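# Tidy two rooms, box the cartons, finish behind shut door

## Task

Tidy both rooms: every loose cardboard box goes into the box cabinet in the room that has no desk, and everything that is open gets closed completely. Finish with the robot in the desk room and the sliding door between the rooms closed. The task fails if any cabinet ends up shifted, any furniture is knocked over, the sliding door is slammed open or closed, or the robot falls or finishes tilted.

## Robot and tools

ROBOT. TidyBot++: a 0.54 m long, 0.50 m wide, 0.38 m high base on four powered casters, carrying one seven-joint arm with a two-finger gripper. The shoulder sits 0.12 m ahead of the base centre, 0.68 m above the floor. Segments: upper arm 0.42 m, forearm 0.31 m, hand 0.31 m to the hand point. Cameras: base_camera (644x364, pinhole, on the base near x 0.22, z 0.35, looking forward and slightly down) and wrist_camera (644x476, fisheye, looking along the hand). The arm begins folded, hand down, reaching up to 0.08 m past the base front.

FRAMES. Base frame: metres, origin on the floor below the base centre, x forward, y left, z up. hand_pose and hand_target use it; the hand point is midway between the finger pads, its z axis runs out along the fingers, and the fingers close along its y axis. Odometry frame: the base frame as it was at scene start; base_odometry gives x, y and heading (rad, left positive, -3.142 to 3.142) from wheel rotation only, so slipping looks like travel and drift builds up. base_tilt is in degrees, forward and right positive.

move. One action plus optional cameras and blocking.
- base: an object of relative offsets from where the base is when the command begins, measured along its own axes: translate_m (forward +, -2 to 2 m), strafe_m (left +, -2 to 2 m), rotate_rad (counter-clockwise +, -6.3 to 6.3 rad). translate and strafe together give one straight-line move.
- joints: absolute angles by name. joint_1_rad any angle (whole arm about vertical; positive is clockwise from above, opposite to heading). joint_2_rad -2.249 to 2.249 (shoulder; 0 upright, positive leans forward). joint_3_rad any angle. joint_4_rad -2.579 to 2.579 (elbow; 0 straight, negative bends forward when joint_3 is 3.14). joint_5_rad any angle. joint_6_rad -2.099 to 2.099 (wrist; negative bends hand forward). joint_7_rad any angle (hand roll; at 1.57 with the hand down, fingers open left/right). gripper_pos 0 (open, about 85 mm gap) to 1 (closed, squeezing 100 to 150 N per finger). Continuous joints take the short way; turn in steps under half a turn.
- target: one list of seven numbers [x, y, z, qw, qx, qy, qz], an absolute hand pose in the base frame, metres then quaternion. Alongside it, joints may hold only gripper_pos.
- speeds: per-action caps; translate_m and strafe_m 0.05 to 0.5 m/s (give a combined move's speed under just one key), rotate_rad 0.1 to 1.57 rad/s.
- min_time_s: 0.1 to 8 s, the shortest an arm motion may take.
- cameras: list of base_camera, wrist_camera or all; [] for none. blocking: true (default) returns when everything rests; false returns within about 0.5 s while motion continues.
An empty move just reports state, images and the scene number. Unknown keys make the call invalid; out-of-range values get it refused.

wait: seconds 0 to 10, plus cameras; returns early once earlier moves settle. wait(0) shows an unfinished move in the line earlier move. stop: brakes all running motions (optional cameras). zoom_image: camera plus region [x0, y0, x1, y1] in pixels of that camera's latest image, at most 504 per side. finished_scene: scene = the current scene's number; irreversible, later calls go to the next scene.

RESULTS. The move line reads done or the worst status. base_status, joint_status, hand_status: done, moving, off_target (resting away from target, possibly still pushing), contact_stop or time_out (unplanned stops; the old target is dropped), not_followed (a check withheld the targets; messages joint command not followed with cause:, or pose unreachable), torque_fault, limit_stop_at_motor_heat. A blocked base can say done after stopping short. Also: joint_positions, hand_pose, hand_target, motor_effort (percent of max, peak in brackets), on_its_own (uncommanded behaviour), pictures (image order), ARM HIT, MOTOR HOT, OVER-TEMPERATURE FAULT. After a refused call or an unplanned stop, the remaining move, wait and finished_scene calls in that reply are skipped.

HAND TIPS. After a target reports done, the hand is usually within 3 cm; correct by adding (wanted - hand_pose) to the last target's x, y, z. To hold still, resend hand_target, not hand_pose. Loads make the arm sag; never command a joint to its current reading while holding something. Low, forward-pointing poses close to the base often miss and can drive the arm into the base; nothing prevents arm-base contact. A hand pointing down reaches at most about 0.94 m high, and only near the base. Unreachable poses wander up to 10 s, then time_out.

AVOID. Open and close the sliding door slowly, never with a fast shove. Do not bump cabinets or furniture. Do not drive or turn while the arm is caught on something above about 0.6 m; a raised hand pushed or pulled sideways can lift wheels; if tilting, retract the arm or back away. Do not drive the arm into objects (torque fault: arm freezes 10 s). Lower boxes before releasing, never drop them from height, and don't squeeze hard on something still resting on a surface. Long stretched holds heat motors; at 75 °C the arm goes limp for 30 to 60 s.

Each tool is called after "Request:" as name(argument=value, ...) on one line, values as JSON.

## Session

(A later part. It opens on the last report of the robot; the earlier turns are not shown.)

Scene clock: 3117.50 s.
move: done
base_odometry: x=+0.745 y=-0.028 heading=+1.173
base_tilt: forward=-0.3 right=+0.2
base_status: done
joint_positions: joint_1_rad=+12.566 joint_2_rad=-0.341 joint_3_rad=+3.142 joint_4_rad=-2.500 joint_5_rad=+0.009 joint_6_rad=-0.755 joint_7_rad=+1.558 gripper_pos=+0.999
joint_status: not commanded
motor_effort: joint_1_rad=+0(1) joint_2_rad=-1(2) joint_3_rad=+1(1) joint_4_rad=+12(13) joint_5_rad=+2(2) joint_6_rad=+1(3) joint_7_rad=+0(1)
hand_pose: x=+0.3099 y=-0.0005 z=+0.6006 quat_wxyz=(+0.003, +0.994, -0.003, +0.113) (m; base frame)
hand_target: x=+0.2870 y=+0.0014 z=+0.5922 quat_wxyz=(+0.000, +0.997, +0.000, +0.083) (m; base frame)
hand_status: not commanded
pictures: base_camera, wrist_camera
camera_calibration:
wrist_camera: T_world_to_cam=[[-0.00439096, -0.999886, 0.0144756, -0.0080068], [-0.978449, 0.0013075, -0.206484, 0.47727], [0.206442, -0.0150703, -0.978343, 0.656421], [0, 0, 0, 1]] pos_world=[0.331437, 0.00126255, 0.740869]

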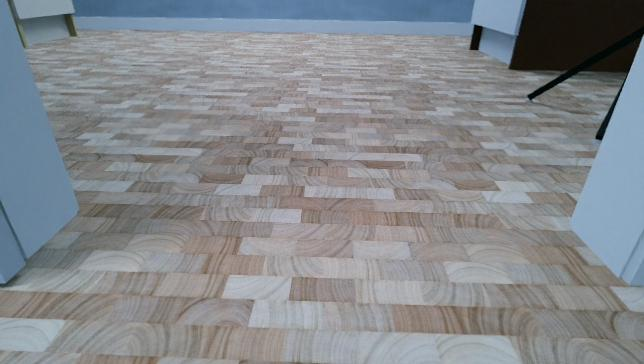

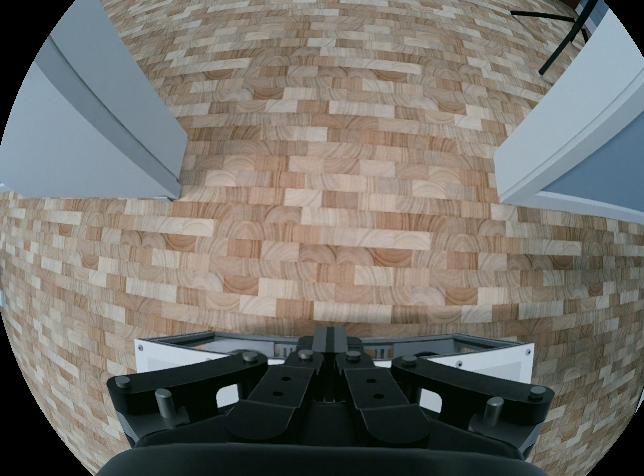

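Request:
move(base={"translate_m": -0.15, "strafe_m": 0.45}, speeds={"translate_m": 0.25}, cameras=[])

Request:
move(joints={"joint_1_rad": 12.566, "joint_2_rad": -0.345, "joint_3_rad": 3.1416, "joint_4_rad": -2.52, "joint_5_rad": 0, "joint_6_rad": 0.55, "joint_7_rad": 1.571, "gripper_pos": 0}, min_time_s=2)

Scene clock: 3133.60 s.
move: done
base_odometry: x=+0.272 y=+0.008 heading=+1.174
base_tilt: forward=-0.3 right=+0.2
base_status: done
joint_positions: joint_1_rad=+12.566 joint_2_rad=-0.341 joint_3_rad=+3.142 joint_4_rad=-2.500 joint_5_rad=+0.009 joint_6_rad=-0.757 joint_7_rad=+1.558 gripper_pos=+0.999
joint_status: not commanded
motor_effort: joint_1_rad=+0(1) joint_2_rad=-1(2) joint_3_rad=+1(1) joint_4_rad=+12(13) joint_5_rad=+1(3) joint_6_rad=+1(3) joint_7_rad=+0(1)
hand_pose: x=+0.3095 y=-0.0005 z=+0.6005 quat_wxyz=(+0.003, +0.994, -0.003, +0.113) (m; base frame)
hand_target: x=+0.2870 y=+0.0014 z=+0.5922 quat_wxyz=(+0.000, +0.997, +0.000, +0.083) (m; base frame)
hand_status: not commanded
pictures: none
No camera images: "cameras" was empty.

Scene clock: 3136.27 s.
move: done
base_odometry: x=+0.272 y=+0.008 heading=+1.174
base_tilt: forward=-0.3 right=+0.2
base_status: not commanded
joint_positions: joint_1_rad=+12.566 joint_2_rad=-0.341 joint_3_rad=+3.142 joint_4_rad=-2.501 joint_5_rad=+0.009 joint_6_rad=+0.498 joint_7_rad=+1.558 gripper_pos=+0.000
joint_status: all done
motor_effort: joint_1_rad=+0(1) joint_2_rad=-5(5) joint_3_rad=+1(2) joint_4_rad=+16(16) joint_5_rad=+2(3) joint_6_rad=+8(9) joint_7_rad=+0(1)
hand_pose: x=+0.5496 y=+0.0027 z=+0.8752 quat_wxyz=(-0.003, +0.739, +0.000, +0.674) (m; base frame)
hand_target: x=+0.5462 y=+0.0015 z=+0.8823 quat_wxyz=(+0.000, +0.726, +0.000, +0.688) (m; base frame)
hand_status: not commanded
pictures: base_camera, wrist_camera
camera_calibration:
wrist_camera: T_world_to_cam=[[-0.00484558, -0.999988, 0.000687538, 0.0045938], [-0.110378, -0.000148493, -0.99389, 0.980603], [0.993878, -0.00489186, -0.110376, -0.316868], [0, 0, 0, 1]] pos_world=[0.423188, 0.00318928, 0.939634]

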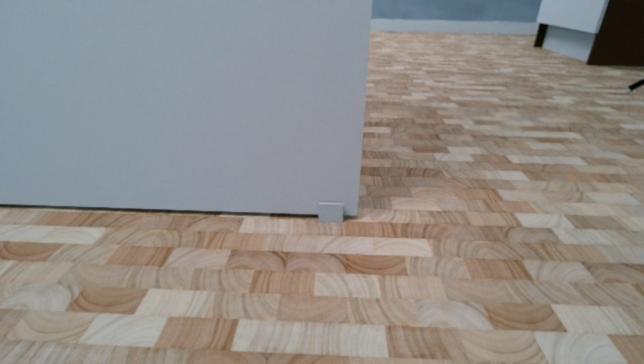

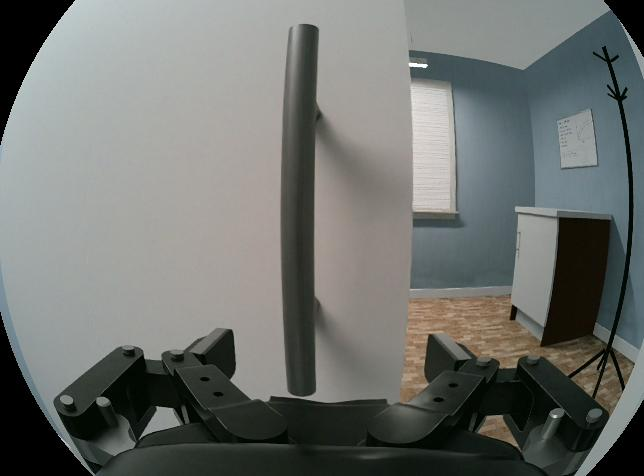

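Request:
move(base={"translate_m": 0.07, "strafe_m": 0.025}, speeds={"translate_m": 0.1})

Scene clock: 3144.47 s.
move: done
base_odometry: x=+0.276 y=+0.083 heading=+1.174
base_tilt: forward=-0.2 right=+0.2
base_status: done
joint_positions: joint_1_rad=+12.566 joint_2_rad=-0.342 joint_3_rad=+3.142 joint_4_rad=-2.501 joint_5_rad=+0.009 joint_6_rad=+0.500 joint_7_rad=+1.558 gripper_pos=+0.000
joint_status: not commanded
motor_effort: joint_1_rad=+0(1) joint_2_rad=-4(6) joint_3_rad=+0(1) joint_4_rad=+15(16) joint_5_rad=+2(2) joint_6_rad=+9(9) joint_7_rad=+0(1)
hand_pose: x=+0.5495 y=+0.0027 z=+0.8761 quat_wxyz=(-0.003, +0.738, +0.000, +0.675) (m; base frame)
hand_target: x=+0.5462 y=+0.0015 z=+0.8823 quat_wxyz=(+0.000, +0.726, +0.000, +0.688) (m; base frame)
hand_status: not commanded
pictures: base_camera, wrist_camera
camera_calibration:
wrist_camera: T_world_to_cam=[[-0.00484707, -0.999988, 0.000672522, 0.00460672], [-0.107678, -0.000146692, -0.994186, 0.980311], [0.994174, -0.0048913, -0.107676, -0.319175], [0, 0, 0, 1]] pos_world=[0.422896, 0.00318929, 0.940241]

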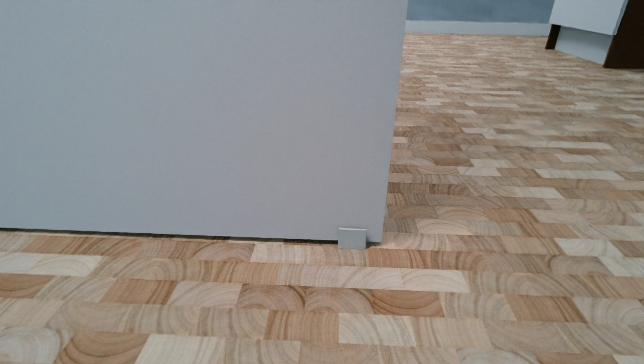

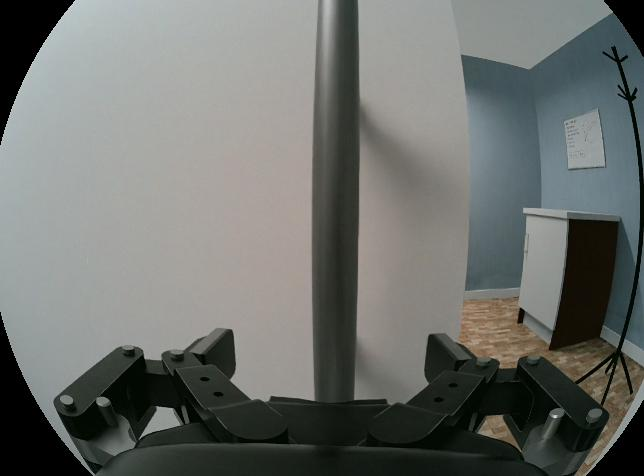

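Request:
move(base={"translate_m": 0.06}, speeds={"translate_m": 0.08})

Scene clock: 3153.27 s.
move: done
base_odometry: x=+0.299 y=+0.138 heading=+1.174
base_tilt: forward=-0.2 right=+0.2
base_status: done
joint_positions: joint_1_rad=+12.566 joint_2_rad=-0.342 joint_3_rad=+3.142 joint_4_rad=-2.501 joint_5_rad=+0.009 joint_6_rad=+0.500 joint_7_rad=+1.558 gripper_pos=+0.000
joint_status: not commanded
motor_effort: joint_1_rad=+0(1) joint_2_rad=-4(7) joint_3_rad=+0(1) joint_4_rad=+16(16) joint_5_rad=+2(2) joint_6_rad=+8(9) joint_7_rad=+0(1)
hand_pose: x=+0.5494 y=+0.0027 z=+0.8765 quat_wxyz=(-0.003, +0.737, +0.000, +0.675) (m; base frame)
hand_target: x=+0.5462 y=+0.0015 z=+0.8823 quat_wxyz=(+0.000, +0.726, +0.000, +0.688) (m; base frame)
hand_status: not commanded
pictures: base_camera, wrist_camera
camera_calibration:
wrist_camera: T_world_to_cam=[[-0.00484773, -0.999988, 0.000668167, 0.00461001], [-0.10658, -0.000147693, -0.994304, 0.980139], [0.994292, -0.00489133, -0.106578, -0.320041], [0, 0, 0, 1]] pos_world=[0.422699, 0.00318929, 0.940444]

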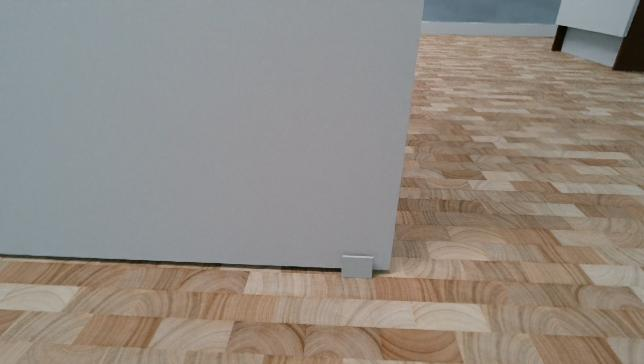

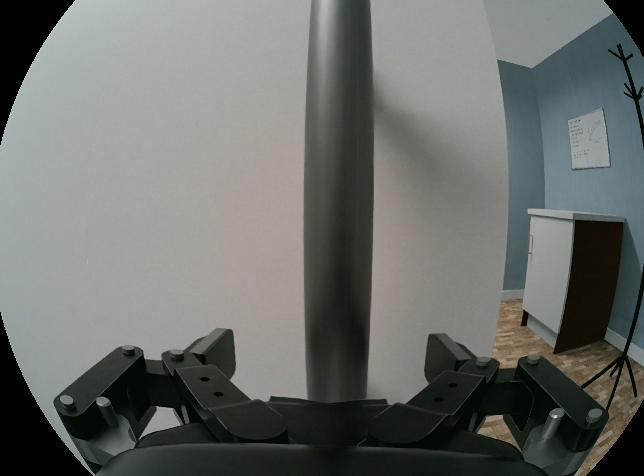

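Request:
move(joints={"gripper_pos": 0.7}, cameras=["wrist_camera"])

Request:
move(base={"strafe_m": -0.15}, speeds={"strafe_m": 0.1}, cameras=["wrist_camera", "base_camera"])

Scene clock: 3165.37 s.
move: done
base_odometry: x=+0.299 y=+0.138 heading=+1.174
base_tilt: forward=-0.2 right=+0.2
base_status: not commanded
joint_positions: joint_1_rad=+12.567 joint_2_rad=-0.342 joint_3_rad=+3.145 joint_4_rad=-2.501 joint_5_rad=+0.009 joint_6_rad=+0.500 joint_7_rad=+1.558 gripper_pos=+0.700
joint_status: all done
motor_effort: joint_1_rad=-2(5) joint_2_rad=-4(5) joint_3_rad=-2(3) joint_4_rad=+16(16) joint_5_rad=+3(4) joint_6_rad=+9(9) joint_7_rad=+0(1)
hand_pose: x=+0.5494 y=+0.0009 z=+0.8765 quat_wxyz=(-0.002, +0.737, -0.002, +0.675) (m; base frame)
hand_target: x=+0.5462 y=+0.0015 z=+0.8823 quat_wxyz=(+0.000, +0.726, +0.000, +0.688) (m; base frame)
hand_status: not commanded
pictures: wrist_camera
camera_calibration:
wrist_camera: T_world_to_cam=[[-0.00846148, -0.999964, -0.000406485, 0.00574173], [-0.106667, 0.00130677, -0.994294, 0.980166], [0.994259, -0.00836984, -0.106675, -0.319942], [0, 0, 0, 1]] pos_world=[0.422706, 0.00178281, 0.940446]

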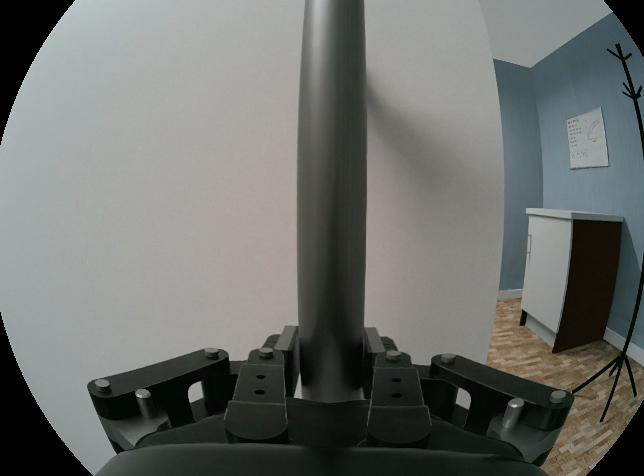

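Scene clock: 3167.57 s.
move: done
base_odometry: x=+0.438 y=+0.080 heading=+1.174
base_tilt: forward=-0.2 right=+0.2
base_status: done
joint_positions: joint_1_rad=+12.542 joint_2_rad=-0.345 joint_3_rad=+3.119 joint_4_rad=-2.504 joint_5_rad=+0.009 joint_6_rad=+0.503 joint_7_rad=+1.558 gripper_pos=+0.700
joint_status: not commanded
motor_effort: joint_1_rad=+1(11) joint_2_rad=-4(6) joint_3_rad=+1(13) joint_4_rad=+16(18) joint_5_rad=+1(6) joint_6_rad=+9(10) joint_7_rad=+0(1)
hand_pose: x=+0.5476 y=+0.0240 z=+0.8769 quat_wxyz=(-0.016, +0.736, +0.019, +0.676) (m; base frame)
hand_target: x=+0.5462 y=+0.0015 z=+0.8823 quat_wxyz=(+0.000, +0.726, +0.000, +0.688) (m; base frame)
hand_status: not commanded
pictures: base_camera, wrist_camera
camera_calibration:
wrist_camera: T_world_to_cam=[[0.0414097, -0.999107, 0.00842493, -0.00627732], [-0.103305, -0.0126683, -0.994569, 0.979044], [0.993787, 0.0403144, -0.103737, -0.321416], [0, 0, 0, 1]] pos_world=[0.420819, 0.0190888, 0.940437]

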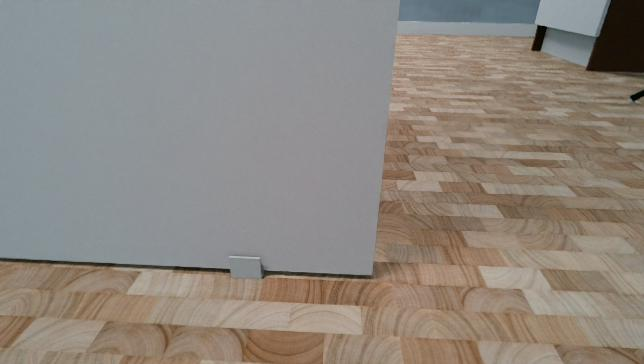

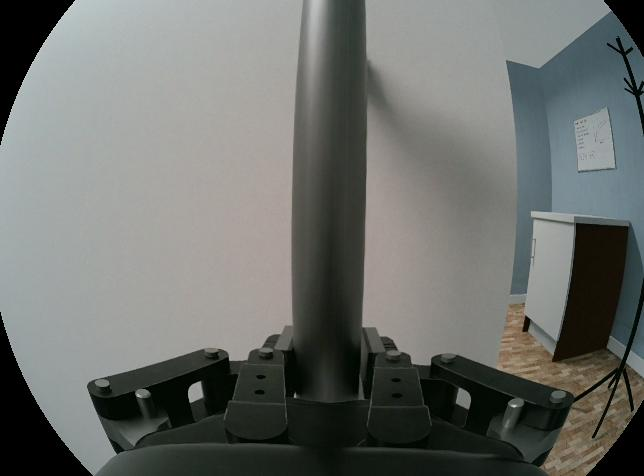

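Request:
move(base={"strafe_m": -0.3}, speeds={"strafe_m": 0.1}, cameras=["wrist_camera", "base_camera"])

Scene clock: 3176.20 s.
move: done
base_odometry: x=+0.715 y=-0.035 heading=+1.174
base_tilt: forward=-0.2 right=+0.2
base_status: done
joint_positions: joint_1_rad=+12.537 joint_2_rad=-0.351 joint_3_rad=+3.114 joint_4_rad=-2.510 joint_5_rad=+0.013 joint_6_rad=+0.506 joint_7_rad=+1.558 gripper_pos=+0.700
joint_status: not commanded
motor_effort: joint_1_rad=+1(12) joint_2_rad=-3(6) joint_3_rad=+3(14) joint_4_rad=+16(19) joint_5_rad=+0(6) joint_6_rad=+8(10) joint_7_rad=+0(1)
hand_pose: x=+0.5450 y=+0.0286 z=+0.8770 quat_wxyz=(-0.018, +0.735, +0.025, +0.677) (m; base frame)
hand_target: x=+0.5462 y=+0.0015 z=+0.8823 quat_wxyz=(+0.000, +0.726, +0.000, +0.688) (m; base frame)
hand_status: not commanded
pictures: base_camera, wrist_camera
camera_calibration:
wrist_camera: T_world_to_cam=[[0.0526542, -0.998518, 0.0137402, -0.0123598], [-0.099722, -0.0189481, -0.994835, 0.977492], [0.993621, 0.051012, -0.100572, -0.321932], [0, 0, 0, 1]] pos_world=[0.418007, 0.0226025, 0.940236]

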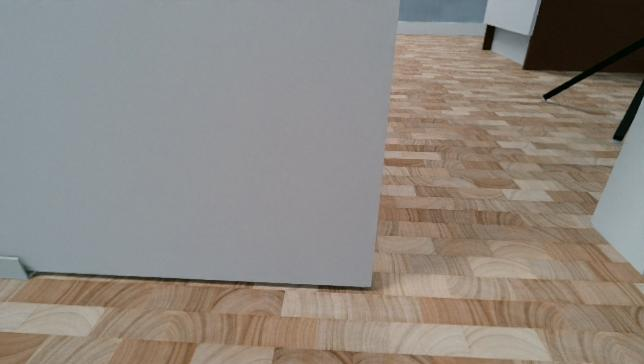

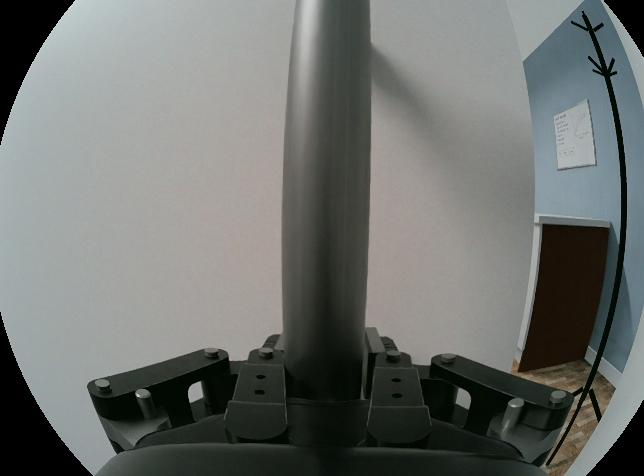

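Request:
move(base={"translate_m": -0.03, "rotate_rad": -0.05}, speeds={"translate_m": 0.06, "rotate_rad": 0.1}, cameras=["wrist_camera", "base_camera"])

Scene clock: 3196.30 s.
move: done
base_odometry: x=+0.703 y=-0.063 heading=+1.125
base_tilt: forward=-0.2 right=+0.2
base_status: done
joint_positions: joint_1_rad=+12.537 joint_2_rad=-0.347 joint_3_rad=+3.113 joint_4_rad=-2.510 joint_5_rad=+0.014 joint_6_rad=+0.510 joint_7_rad=+1.558 gripper_pos=+0.700
joint_status: not commanded
motor_effort: joint_1_rad=+3(9) joint_2_rad=-4(8) joint_3_rad=+4(11) joint_4_rad=+15(16) joint_5_rad=-1(5) joint_6_rad=+8(9) joint_7_rad=+0(1)
hand_pose: x=+0.5456 y=+0.0289 z=+0.8763 quat_wxyz=(-0.018, +0.735, +0.026, +0.677) (m; base frame)
hand_target: x=+0.5462 y=+0.0015 z=+0.8823 quat_wxyz=(+0.000, +0.726, +0.000, +0.688) (m; base frame)
hand_status: not commanded
pictures: base_camera, wrist_camera
camera_calibration:
wrist_camera: T_world_to_cam=[[0.0532025, -0.998483, 0.0141804, -0.0127313], [-0.100094, -0.0194613, -0.994788, 0.976992], [0.993555, 0.0515058, -0.100978, -0.322313], [0, 0, 0, 1]] pos_world=[0.418704, 0.0229025, 0.939534]

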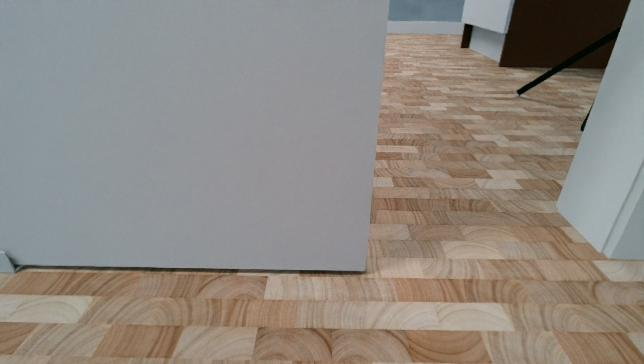

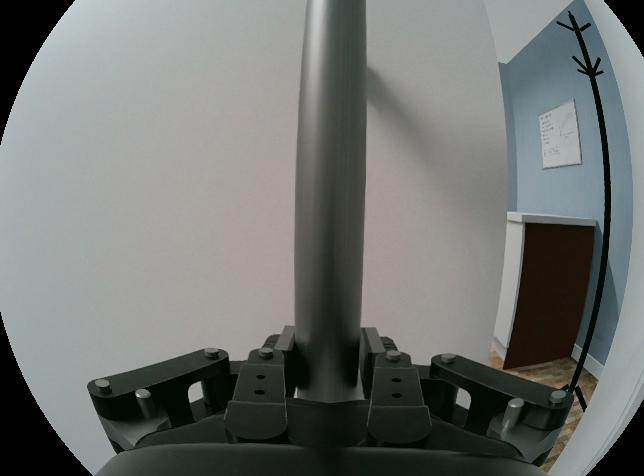

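Request:
move(base={"strafe_m": -0.25}, speeds={"strafe_m": 0.1}, cameras=["wrist_camera", "base_camera"])

Scene clock: 3211.00 s.
move: done
base_odometry: x=+0.929 y=-0.171 heading=+1.125
base_tilt: forward=-0.3 right=+0.2
base_status: done
joint_positions: joint_1_rad=+12.539 joint_2_rad=-0.348 joint_3_rad=+3.117 joint_4_rad=-2.510 joint_5_rad=+0.015 joint_6_rad=+0.512 joint_7_rad=+1.558 gripper_pos=+0.700
joint_status: not commanded
motor_effort: joint_1_rad=+2(12) joint_2_rad=-4(6) joint_3_rad=+2(14) joint_4_rad=+16(18) joint_5_rad=+0(6) joint_6_rad=+8(10) joint_7_rad=+0(1)
hand_pose: x=+0.5457 y=+0.0269 z=+0.8769 quat_wxyz=(-0.017, +0.734, +0.024, +0.678) (m; base frame)
hand_target: x=+0.5462 y=+0.0015 z=+0.8823 quat_wxyz=(+0.000, +0.726, +0.000, +0.688) (m; base frame)
hand_status: not commanded
pictures: base_camera, wrist_camera
camera_calibration:
wrist_camera: T_world_to_cam=[[0.0491191, -0.998697, 0.0138197, -0.0122863], [-0.0980889, -0.0185929, -0.995004, 0.976702], [0.993965, 0.0475181, -0.0988744, -0.324168], [0, 0, 0, 1]] pos_world=[0.418619, 0.0212933, 0.93994]

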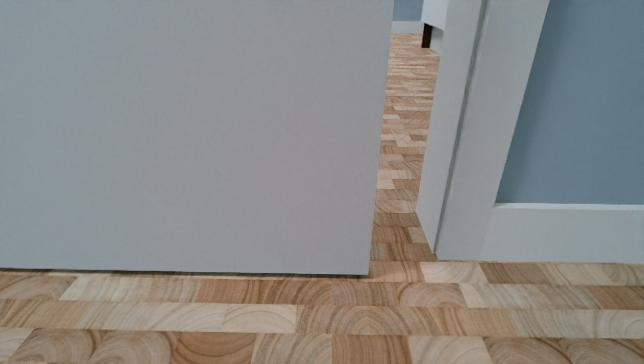

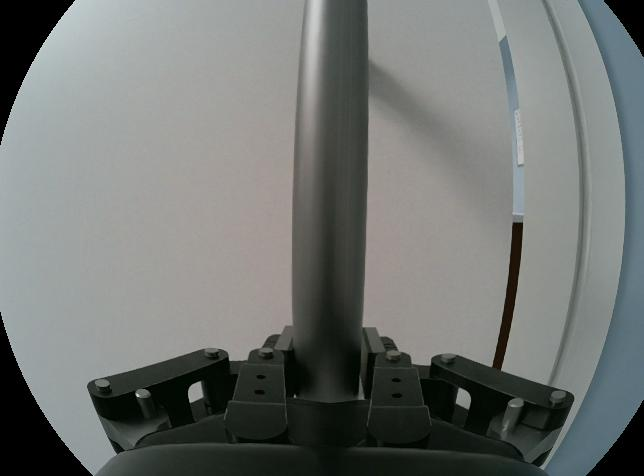

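Request:
move(base={"strafe_m": -0.1}, speeds={"strafe_m": 0.07}, cameras=["wrist_camera", "base_camera"])

Scene clock: 3223.43 s.
move: done
base_odometry: x=+1.019 y=-0.214 heading=+1.124
base_tilt: forward=-0.3 right=+0.2
base_status: done
joint_positions: joint_1_rad=+12.535 joint_2_rad=-0.348 joint_3_rad=+3.112 joint_4_rad=-2.511 joint_5_rad=+0.016 joint_6_rad=+0.514 joint_7_rad=+1.558 gripper_pos=+0.700
joint_status: not commanded
motor_effort: joint_1_rad=+3(11) joint_2_rad=-4(6) joint_3_rad=+3(13) joint_4_rad=+17(18) joint_5_rad=+0(6) joint_6_rad=+9(10) joint_7_rad=+0(1)
hand_pose: x=+0.5453 y=+0.0309 z=+0.8773 quat_wxyz=(-0.019, +0.734, +0.028, +0.678) (m; base frame)
hand_target: x=+0.5462 y=+0.0015 z=+0.8823 quat_wxyz=(+0.000, +0.726, +0.000, +0.688) (m; base frame)
hand_status: not commanded
pictures: base_camera, wrist_camera
camera_calibration:
wrist_camera: T_world_to_cam=[[0.0580279, -0.998181, 0.0163831, -0.0153053], [-0.0963966, -0.0219364, -0.995101, 0.976383], [0.99365, 0.0561643, -0.0974941, -0.325263], [0, 0, 0, 1]] pos_world=[0.418206, 0.0244091, 0.940139]

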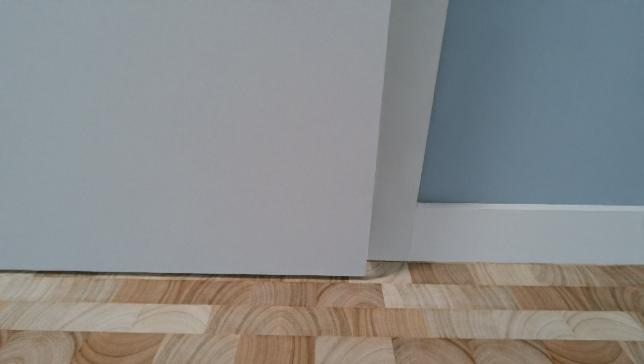

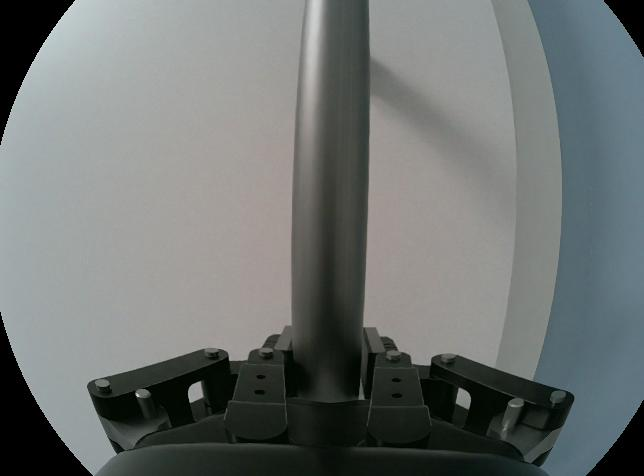

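Request:
move(base={"strafe_m": -0.03}, speeds={"strafe_m": 0.05}, cameras=["base_camera"])

Request:
move(base={"strafe_m": -0.03}, speeds={"strafe_m": 0.05}, cameras=["wrist_camera", "base_camera"])

Scene clock: 3232.20 s.
move: done
base_odometry: x=+1.046 y=-0.227 heading=+1.124
base_tilt: forward=-0.3 right=+0.2
base_status: done
joint_positions: joint_1_rad=+12.533 joint_2_rad=-0.348 joint_3_rad=+3.108 joint_4_rad=-2.511 joint_5_rad=+0.016 joint_6_rad=+0.514 joint_7_rad=+1.558 gripper_pos=+0.700
joint_status: not commanded
motor_effort: joint_1_rad=+2(10) joint_2_rad=-4(5) joint_3_rad=+3(12) joint_4_rad=+16(17) joint_5_rad=+0(5) joint_6_rad=+8(10) joint_7_rad=+1(1)
hand_pose: x=+0.5451 y=+0.0335 z=+0.8774 quat_wxyz=(-0.020, +0.734, +0.031, +0.679) (m; base frame)
hand_target: x=+0.5462 y=+0.0015 z=+0.8823 quat_wxyz=(+0.000, +0.726, +0.000, +0.688) (m; base frame)
hand_status: not commanded
pictures: base_camera

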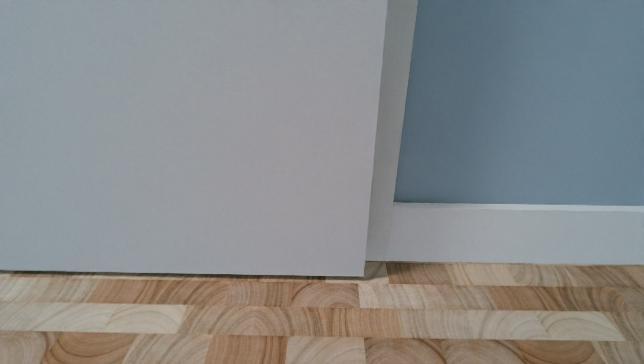

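Scene clock: 3233.30 s.
move: done
base_odometry: x=+1.073 y=-0.241 heading=+1.124
base_tilt: forward=-0.2 right=+0.2
base_status: done
joint_positions: joint_1_rad=+12.530 joint_2_rad=-0.348 joint_3_rad=+3.101 joint_4_rad=-2.511 joint_5_rad=+0.017 joint_6_rad=+0.515 joint_7_rad=+1.558 gripper_pos=+0.700
joint_status: not commanded
motor_effort: joint_1_rad=+5(10) joint_2_rad=-4(5) joint_3_rad=+6(13) joint_4_rad=+16(17) joint_5_rad=-3(5) joint_6_rad=+8(10) joint_7_rad=+1(1)
hand_pose: x=+0.5446 y=+0.0384 z=+0.8775 quat_wxyz=(-0.023, +0.733, +0.036, +0.679) (m; base frame)
hand_target: x=+0.5462 y=+0.0015 z=+0.8823 quat_wxyz=(+0.000, +0.726, +0.000, +0.688) (m; base frame)
hand_status: not commanded
pictures: base_camera, wrist_camera
camera_calibration:
wrist_camera: T_world_to_cam=[[0.0742037, -0.997024, 0.0209008, -0.02058], [-0.094633, -0.027904, -0.995121, 0.975895], [0.992743, 0.0718637, -0.0964219, -0.325964], [0, 0, 0, 1]] pos_world=[0.417477, 0.0301376, 0.940134]

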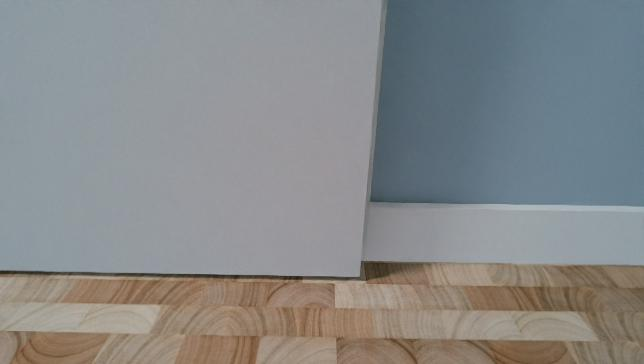

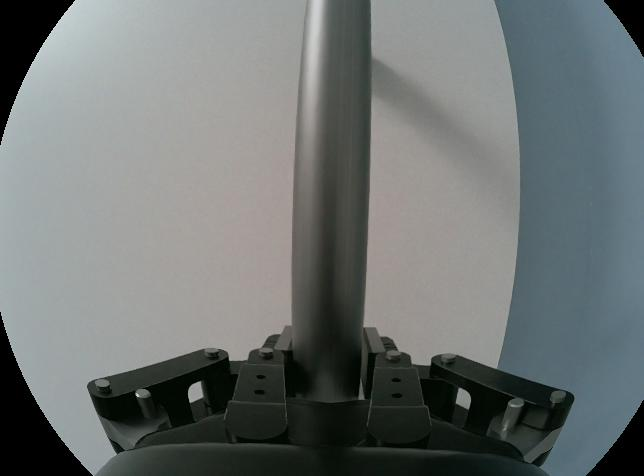

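Request:
move(base={"strafe_m": -0.03}, speeds={"strafe_m": 0.05}, cameras=["base_camera"])

Request:
move(base={"strafe_m": -0.02}, speeds={"strafe_m": 0.05}, cameras=["wrist_camera", "base_camera"])

Scene clock: 3242.70 s.
move: done
base_odometry: x=+1.100 y=-0.253 heading=+1.124
base_tilt: forward=-0.2 right=+0.2
base_status: done
joint_positions: joint_1_rad=+12.505 joint_2_rad=-0.347 joint_3_rad=+3.061 joint_4_rad=-2.511 joint_5_rad=+0.021 joint_6_rad=+0.519 joint_7_rad=+1.558 gripper_pos=+0.700
joint_status: not commanded
motor_effort: joint_1_rad=+13(16) joint_2_rad=-5(6) joint_3_rad=+15(20) joint_4_rad=+13(16) joint_5_rad=-6(9) joint_6_rad=+7(9) joint_7_rad=+1(1)
hand_pose: x=+0.5408 y=+0.0685 z=+0.8775 quat_wxyz=(-0.038, +0.731, +0.065, +0.679) (m; base frame)
hand_target: x=+0.5462 y=+0.0015 z=+0.8823 quat_wxyz=(+0.000, +0.726, +0.000, +0.688) (m; base frame)
hand_status: not commanded
pictures: base_camera

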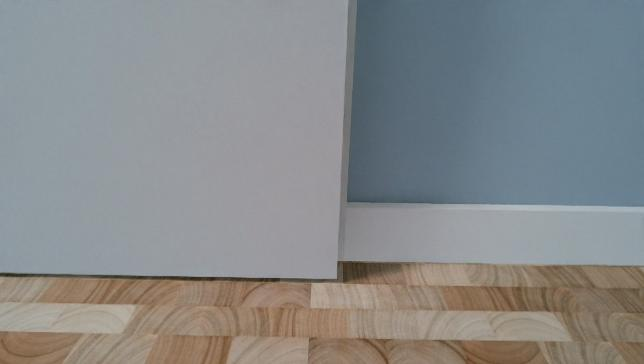

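Scene clock: 3243.57 s.
move: done
base_odometry: x=+1.117 y=-0.262 heading=+1.125
base_tilt: forward=-0.3 right=+0.2
base_status: done
joint_positions: joint_1_rad=+12.487 joint_2_rad=-0.347 joint_3_rad=+3.039 joint_4_rad=-2.511 joint_5_rad=+0.032 joint_6_rad=+0.521 joint_7_rad=+1.558 gripper_pos=+0.700
joint_status: not commanded
motor_effort: joint_1_rad=+15(19) joint_2_rad=-5(8) joint_3_rad=+18(23) joint_4_rad=+13(13) joint_5_rad=-8(12) joint_6_rad=+7(8) joint_7_rad=+0(1)
hand_pose: x=+0.5373 y=+0.0878 z=+0.8776 quat_wxyz=(-0.048, +0.728, +0.087, +0.678) (m; base frame)
hand_target: x=+0.5462 y=+0.0015 z=+0.8823 quat_wxyz=(+0.000, +0.726, +0.000, +0.688) (m; base frame)
hand_status: not commanded
pictures: base_camera, wrist_camera
camera_calibration:
wrist_camera: T_world_to_cam=[[0.183076, -0.981566, 0.0548706, -0.0604984], [-0.0817771, -0.0708256, -0.994131, 0.972686], [0.979692, 0.177514, -0.0932361, -0.327293], [0, 0, 0, 1]] pos_world=[0.411266, 0.0676071, 0.939781]

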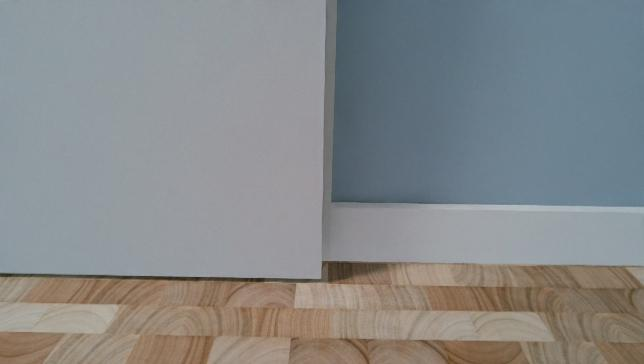

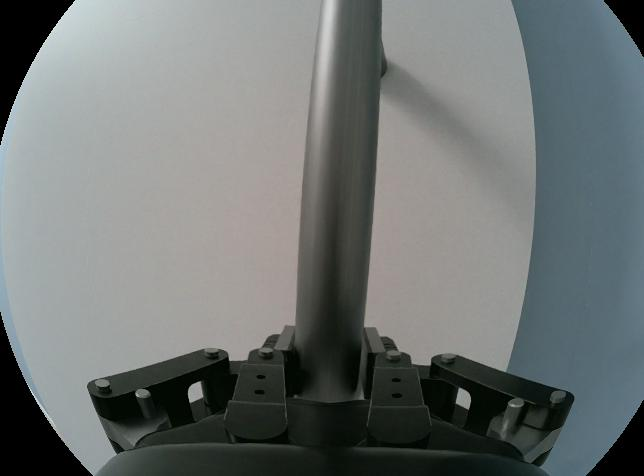

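Request:
move(base={"strafe_m": 0.055}, speeds={"strafe_m": 0.06}, cameras=["base_camera"])

Request:
move(joints={"gripper_pos": 0}, cameras=["wrist_camera", "base_camera"])

Scene clock: 3259.80 s.
move: done
base_odometry: x=+1.068 y=-0.238 heading=+1.125
base_tilt: forward=-0.2 right=+0.2
base_status: done
joint_positions: joint_1_rad=+12.536 joint_2_rad=-0.347 joint_3_rad=+3.114 joint_4_rad=-2.513 joint_5_rad=+0.032 joint_6_rad=+0.521 joint_7_rad=+1.558 gripper_pos=+0.700
joint_status: not commanded
motor_effort: joint_1_rad=+4(15) joint_2_rad=-4(6) joint_3_rad=+4(18) joint_4_rad=+15(18) joint_5_rad=-1(9) joint_6_rad=+8(10) joint_7_rad=+0(1)
hand_pose: x=+0.5453 y=+0.0323 z=+0.8782 quat_wxyz=(-0.016, +0.732, +0.035, +0.680) (m; base frame)
hand_target: x=+0.5462 y=+0.0015 z=+0.8823 quat_wxyz=(+0.000, +0.726, +0.000, +0.688) (m; base frame)
hand_status: not commanded
pictures: base_camera

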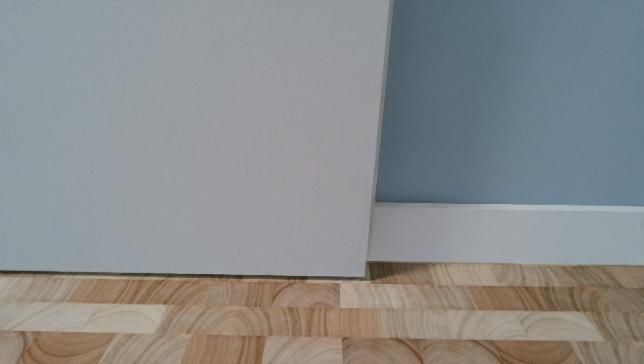

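Scene clock: 3260.73 s.
move: done
base_odometry: x=+1.068 y=-0.238 heading=+1.125
base_tilt: forward=-0.3 right=+0.2
base_status: not commanded
joint_positions: joint_1_rad=+12.547 joint_2_rad=-0.347 joint_3_rad=+3.128 joint_4_rad=-2.513 joint_5_rad=+0.032 joint_6_rad=+0.521 joint_7_rad=+1.558 gripper_pos=+0.000
joint_status: all done
motor_effort: joint_1_rad=+0(3) joint_2_rad=-4(5) joint_3_rad=+0(4) joint_4_rad=+16(16) joint_5_rad=+2(2) joint_6_rad=+8(9) joint_7_rad=+0(1)
hand_pose: x=+0.5461 y=+0.0211 z=+0.8783 quat_wxyz=(-0.010, +0.732, +0.025, +0.680) (m; base frame)
hand_target: x=+0.5462 y=+0.0015 z=+0.8823 quat_wxyz=(+0.000, +0.726, +0.000, +0.688) (m; base frame)
hand_status: not commanded
pictures: base_camera, wrist_camera
camera_calibration:
wrist_camera: T_world_to_cam=[[0.0408088, -0.998864, 0.0245915, -0.0229874], [-0.0916051, -0.0282486, -0.995395, 0.974935], [0.994959, 0.0383682, -0.0926538, -0.329972], [0, 0, 0, 1]] pos_world=[0.418556, 0.0172396, 0.940437]

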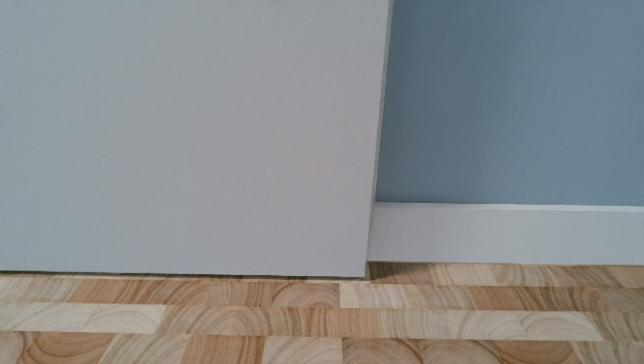

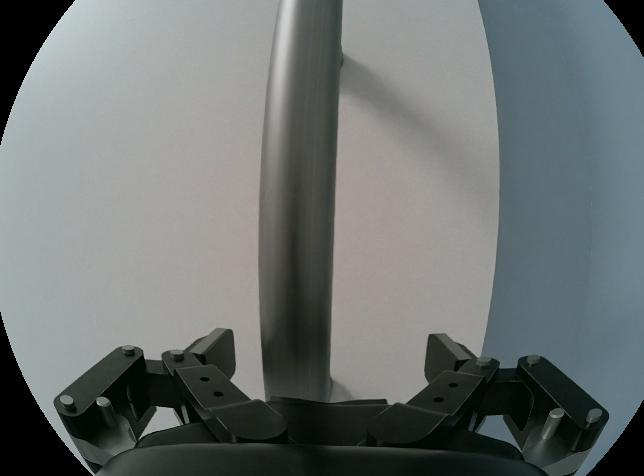

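Request:
move(base={"translate_m": -0.3}, speeds={"translate_m": 0.15})

Scene clock: 3269.50 s.
move: done
base_odometry: x=+0.938 y=-0.509 heading=+1.125
base_tilt: forward=-0.3 right=+0.2
base_status: done
joint_positions: joint_1_rad=+12.547 joint_2_rad=-0.347 joint_3_rad=+3.128 joint_4_rad=-2.513 joint_5_rad=+0.032 joint_6_rad=+0.521 joint_7_rad=+1.558 gripper_pos=+0.000
joint_status: not commanded
motor_effort: joint_1_rad=+0(1) joint_2_rad=-5(7) joint_3_rad=+0(1) joint_4_rad=+15(16) joint_5_rad=+1(2) joint_6_rad=+8(9) joint_7_rad=+1(1)
hand_pose: x=+0.5462 y=+0.0211 z=+0.8781 quat_wxyz=(-0.010, +0.733, +0.025, +0.680) (m; base frame)
hand_target: x=+0.5462 y=+0.0015 z=+0.8823 quat_wxyz=(+0.000, +0.726, +0.000, +0.688) (m; base frame)
hand_status: not commanded
pictures: base_camera, wrist_camera
camera_calibration:
wrist_camera: T_world_to_cam=[[0.0408197, -0.998864, 0.0245695, -0.0229728], [-0.0921016, -0.0282469, -0.995349, 0.975008], [0.994913, 0.038367, -0.0931501, -0.329593], [0, 0, 0, 1]] pos_world=[0.418654, 0.0172397, 0.940336]

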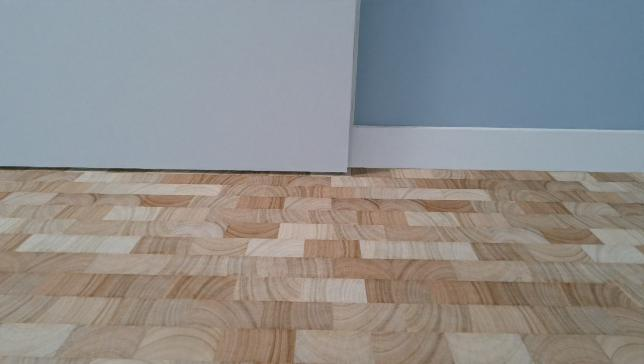

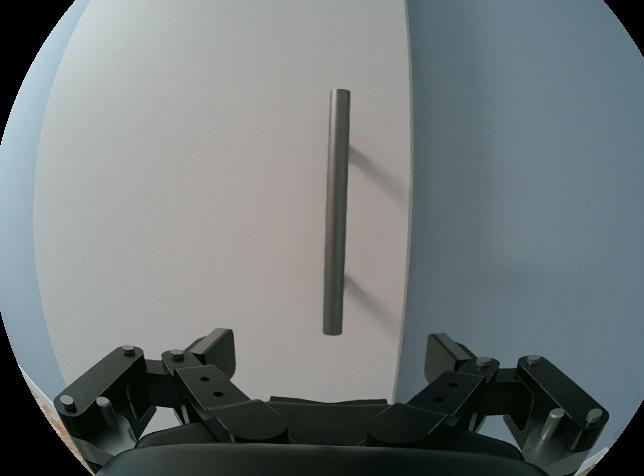

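Request:
move(joints={"joint_1_rad": 12.566, "joint_2_rad": -0.345, "joint_3_rad": 3.1416, "joint_4_rad": -2.52, "joint_5_rad": 0, "joint_6_rad": -0.8, "joint_7_rad": 1.571, "gripper_pos": 1}, min_time_s=2, cameras=[])

Request:
move(base={"strafe_m": 0.35, "translate_m": 0.2}, speeds={"strafe_m": 0.3}, cameras=["base_camera"])

Request:
move(base={"rotate_rad": -1.52}, speeds={"rotate_rad": 0.6}, cameras=["base_camera"])

Request:
move(joints={"joint_6_rad": 0.45}, min_time_s=1.5)

Scene clock: 3301.30 s.
move: done
base_odometry: x=+0.938 y=-0.509 heading=+1.125
base_tilt: forward=-0.3 right=+0.2
base_status: not commanded
joint_positions: joint_1_rad=+12.547 joint_2_rad=-0.347 joint_3_rad=+3.128 joint_4_rad=-2.513 joint_5_rad=+0.032 joint_6_rad=-0.754 joint_7_rad=+1.558 gripper_pos=+0.999
joint_status: all done
motor_effort: joint_1_rad=+0(1) joint_2_rad=-1(5) joint_3_rad=+1(3) joint_4_rad=+12(16) joint_5_rad=+2(3) joint_6_rad=+1(9) joint_7_rad=+0(2)
hand_pose: x=+0.3048 y=+0.0001 z=+0.5977 quat_wxyz=(+0.012, +0.994, +0.021, +0.111) (m; base frame)
hand_target: x=+0.2870 y=+0.0014 z=+0.5922 quat_wxyz=(+0.000, +0.997, +0.000, +0.083) (m; base frame)
hand_status: not commanded
pictures: none
No camera images: "cameras" was empty.

Scene clock: 3303.53 s.
move: done
base_odometry: x=+0.709 y=-0.178 heading=+1.125
base_tilt: forward=-0.2 right=+0.2
base_status: done
joint_positions: joint_1_rad=+12.547 joint_2_rad=-0.347 joint_3_rad=+3.128 joint_4_rad=-2.513 joint_5_rad=+0.032 joint_6_rad=-0.758 joint_7_rad=+1.558 gripper_pos=+0.999
joint_status: not commanded
motor_effort: joint_1_rad=+0(1) joint_2_rad=-1(2) joint_3_rad=+0(1) joint_4_rad=+12(13) joint_5_rad=+1(3) joint_6_rad=+2(2) joint_7_rad=+0(1)
hand_pose: x=+0.3037 y=+0.0000 z=+0.5974 quat_wxyz=(+0.012, +0.994, +0.020, +0.109) (m; base frame)
hand_target: x=+0.2870 y=+0.0014 z=+0.5922 quat_wxyz=(+0.000, +0.997, +0.000, +0.083) (m; base frame)
hand_status: not commanded
pictures: base_camera

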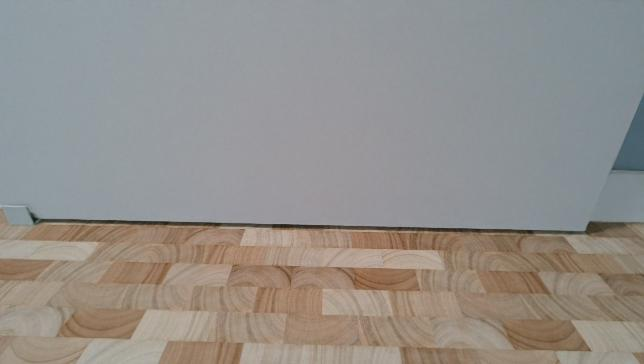

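Scene clock: 3306.73 s.
move: done
base_odometry: x=+0.709 y=-0.178 heading=-0.394
base_tilt: forward=-0.2 right=+0.2
base_status: done
joint_positions: joint_1_rad=+12.547 joint_2_rad=-0.347 joint_3_rad=+3.128 joint_4_rad=-2.513 joint_5_rad=+0.032 joint_6_rad=-0.758 joint_7_rad=+1.558 gripper_pos=+0.999
joint_status: not commanded
motor_effort: joint_1_rad=+0(1) joint_2_rad=-1(1) joint_3_rad=+0(1) joint_4_rad=+12(12) joint_5_rad=+2(3) joint_6_rad=+1(2) joint_7_rad=+0(1)
hand_pose: x=+0.3036 y=+0.0000 z=+0.5974 quat_wxyz=(+0.012, +0.994, +0.020, +0.109) (m; base frame)
hand_target: x=+0.2870 y=+0.0014 z=+0.5922 quat_wxyz=(+0.000, +0.997, +0.000, +0.083) (m; base frame)
hand_status: not commanded
pictures: base_camera

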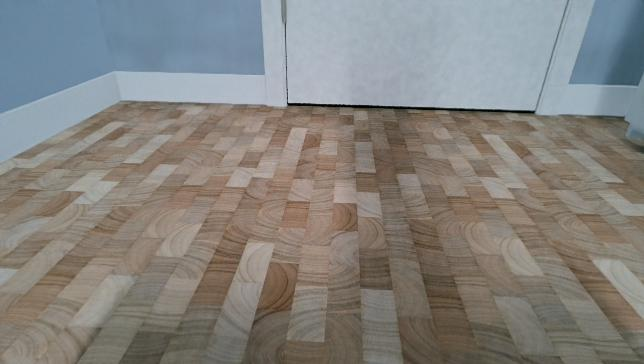

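Scene clock: 3308.93 s.
move: done
base_odometry: x=+0.709 y=-0.178 heading=-0.394
base_tilt: forward=-0.2 right=+0.2
base_status: not commanded
joint_positions: joint_1_rad=+12.547 joint_2_rad=-0.347 joint_3_rad=+3.128 joint_4_rad=-2.513 joint_5_rad=+0.032 joint_6_rad=+0.398 joint_7_rad=+1.558 gripper_pos=+0.999
joint_status: all done
motor_effort: joint_1_rad=+0(1) joint_2_rad=-4(5) joint_3_rad=+1(1) joint_4_rad=+16(16) joint_5_rad=+1(3) joint_6_rad=+8(9) joint_7_rad=+0(1)
hand_pose: x=+0.5411 y=+0.0194 z=+0.8402 quat_wxyz=(-0.008, +0.773, +0.024, +0.634) (m; base frame)
hand_target: x=+0.5430 y=+0.0015 z=+0.8514 quat_wxyz=(+0.000, +0.759, +0.000, +0.651) (m; base frame)
hand_status: not commanded
pictures: base_camera, wrist_camera
camera_calibration:
wrist_camera: T_world_to_cam=[[0.0395807, -0.998889, 0.0255876, -0.0236979], [-0.213397, -0.0334671, -0.976392, 0.986601], [0.976164, 0.033186, -0.214484, -0.215836], [0, 0, 0, 1]] pos_world=[0.422167, 0.0165098, 0.917622]

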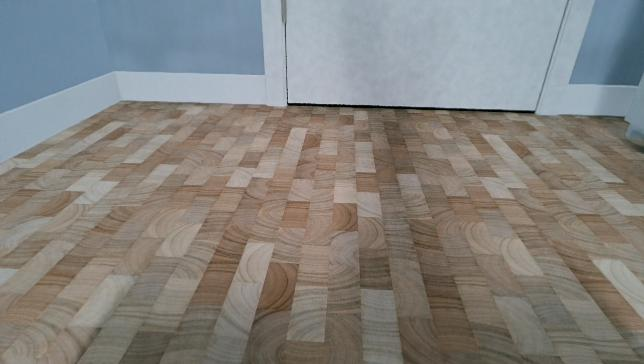

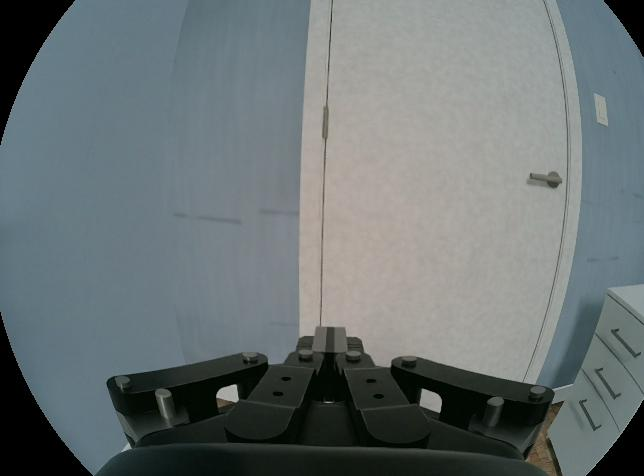

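Request:
zoom_image(camera="wrist_camera", region=[500, 60, 644, 476])

Request:
move(joints={"joint_6_rad": -0.8}, base={"rotate_rad": -0.9}, speeds={"rotate_rad": 0.5}, min_time_s=1, cameras=["base_camera"])

Request:
move(joints={"joint_6_rad": 0.3}, min_time_s=1.5)

Scaled by 1.212.

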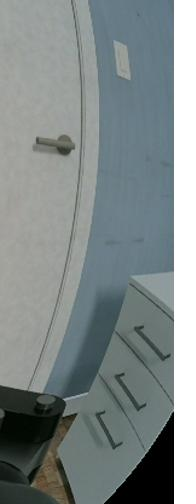

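Scene clock: 3320.00 s.
move: done
base_odometry: x=+0.709 y=-0.178 heading=-1.294
base_tilt: forward=-0.3 right=+0.2
base_status: done
joint_positions: joint_1_rad=+12.547 joint_2_rad=-0.347 joint_3_rad=+3.128 joint_4_rad=-2.513 joint_5_rad=+0.032 joint_6_rad=-0.756 joint_7_rad=+1.558 gripper_pos=+0.999
joint_status: all done
motor_effort: joint_1_rad=+0(1) joint_2_rad=-1(5) joint_3_rad=+0(2) joint_4_rad=+12(16) joint_5_rad=+1(2) joint_6_rad=+1(8) joint_7_rad=+0(1)
hand_pose: x=+0.3040 y=+0.0000 z=+0.5974 quat_wxyz=(+0.012, +0.994, +0.020, +0.110) (m; base frame)
hand_target: x=+0.2870 y=+0.0014 z=+0.5922 quat_wxyz=(+0.000, +0.997, +0.000, +0.083) (m; base frame)
hand_status: not commanded
pictures: base_camera

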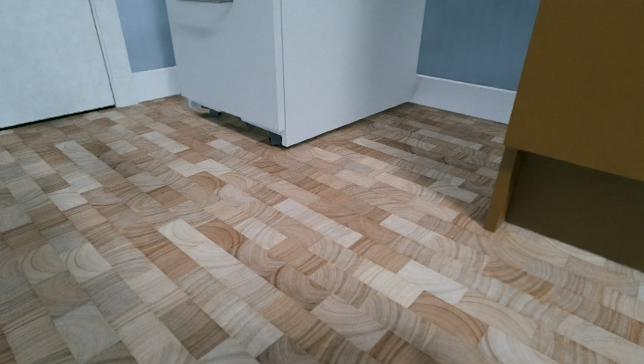

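Scene clock: 3322.20 s.
move: done
base_odometry: x=+0.709 y=-0.178 heading=-1.294
base_tilt: forward=-0.2 right=+0.2
base_status: not commanded
joint_positions: joint_1_rad=+12.547 joint_2_rad=-0.347 joint_3_rad=+3.128 joint_4_rad=-2.513 joint_5_rad=+0.032 joint_6_rad=+0.248 joint_7_rad=+1.558 gripper_pos=+0.999
joint_status: all done
motor_effort: joint_1_rad=+0(1) joint_2_rad=-4(4) joint_3_rad=+0(1) joint_4_rad=+15(16) joint_5_rad=+1(2) joint_6_rad=+8(9) joint_7_rad=+0(1)
hand_pose: x=+0.5285 y=+0.0174 z=+0.7952 quat_wxyz=(-0.005, +0.818, +0.024, +0.574) (m; base frame)
hand_target: x=+0.5324 y=+0.0015 z=+0.8059 quat_wxyz=(+0.000, +0.806, +0.000, +0.592) (m; base frame)
hand_status: not commanded
pictures: base_camera, wrist_camera
camera_calibration:
wrist_camera: T_world_to_cam=[[0.0388216, -0.998873, 0.0272879, -0.025017], [-0.356923, -0.0393686, -0.933304, 0.981577], [0.933327, 0.0264926, -0.358049, -0.0762069], [0, 0, 0, 1]] pos_world=[0.422445, 0.0156735, 0.889507]

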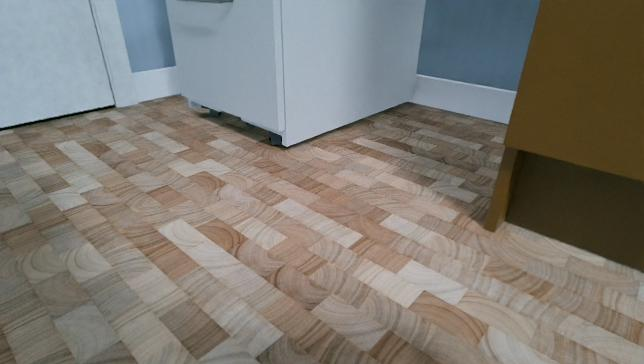

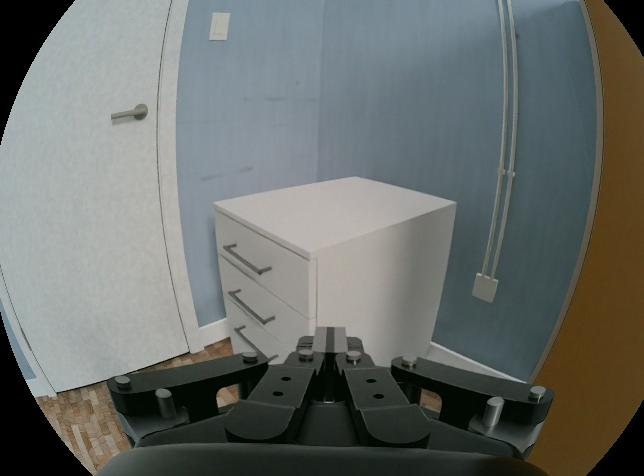

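Request:
zoom_image(camera="wrist_camera", region=[200, 160, 470, 370])

Request:
zoom_image(camera="base_camera", region=[150, 0, 440, 160])

Scaled by 1.867.

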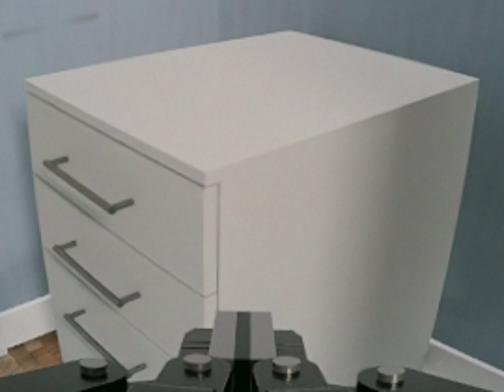

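Scaled by 1.738.

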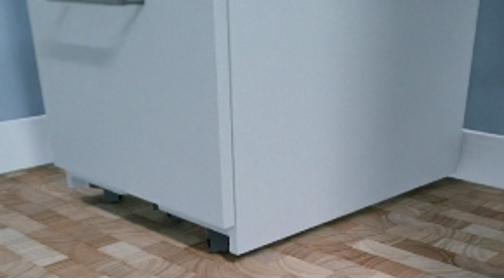

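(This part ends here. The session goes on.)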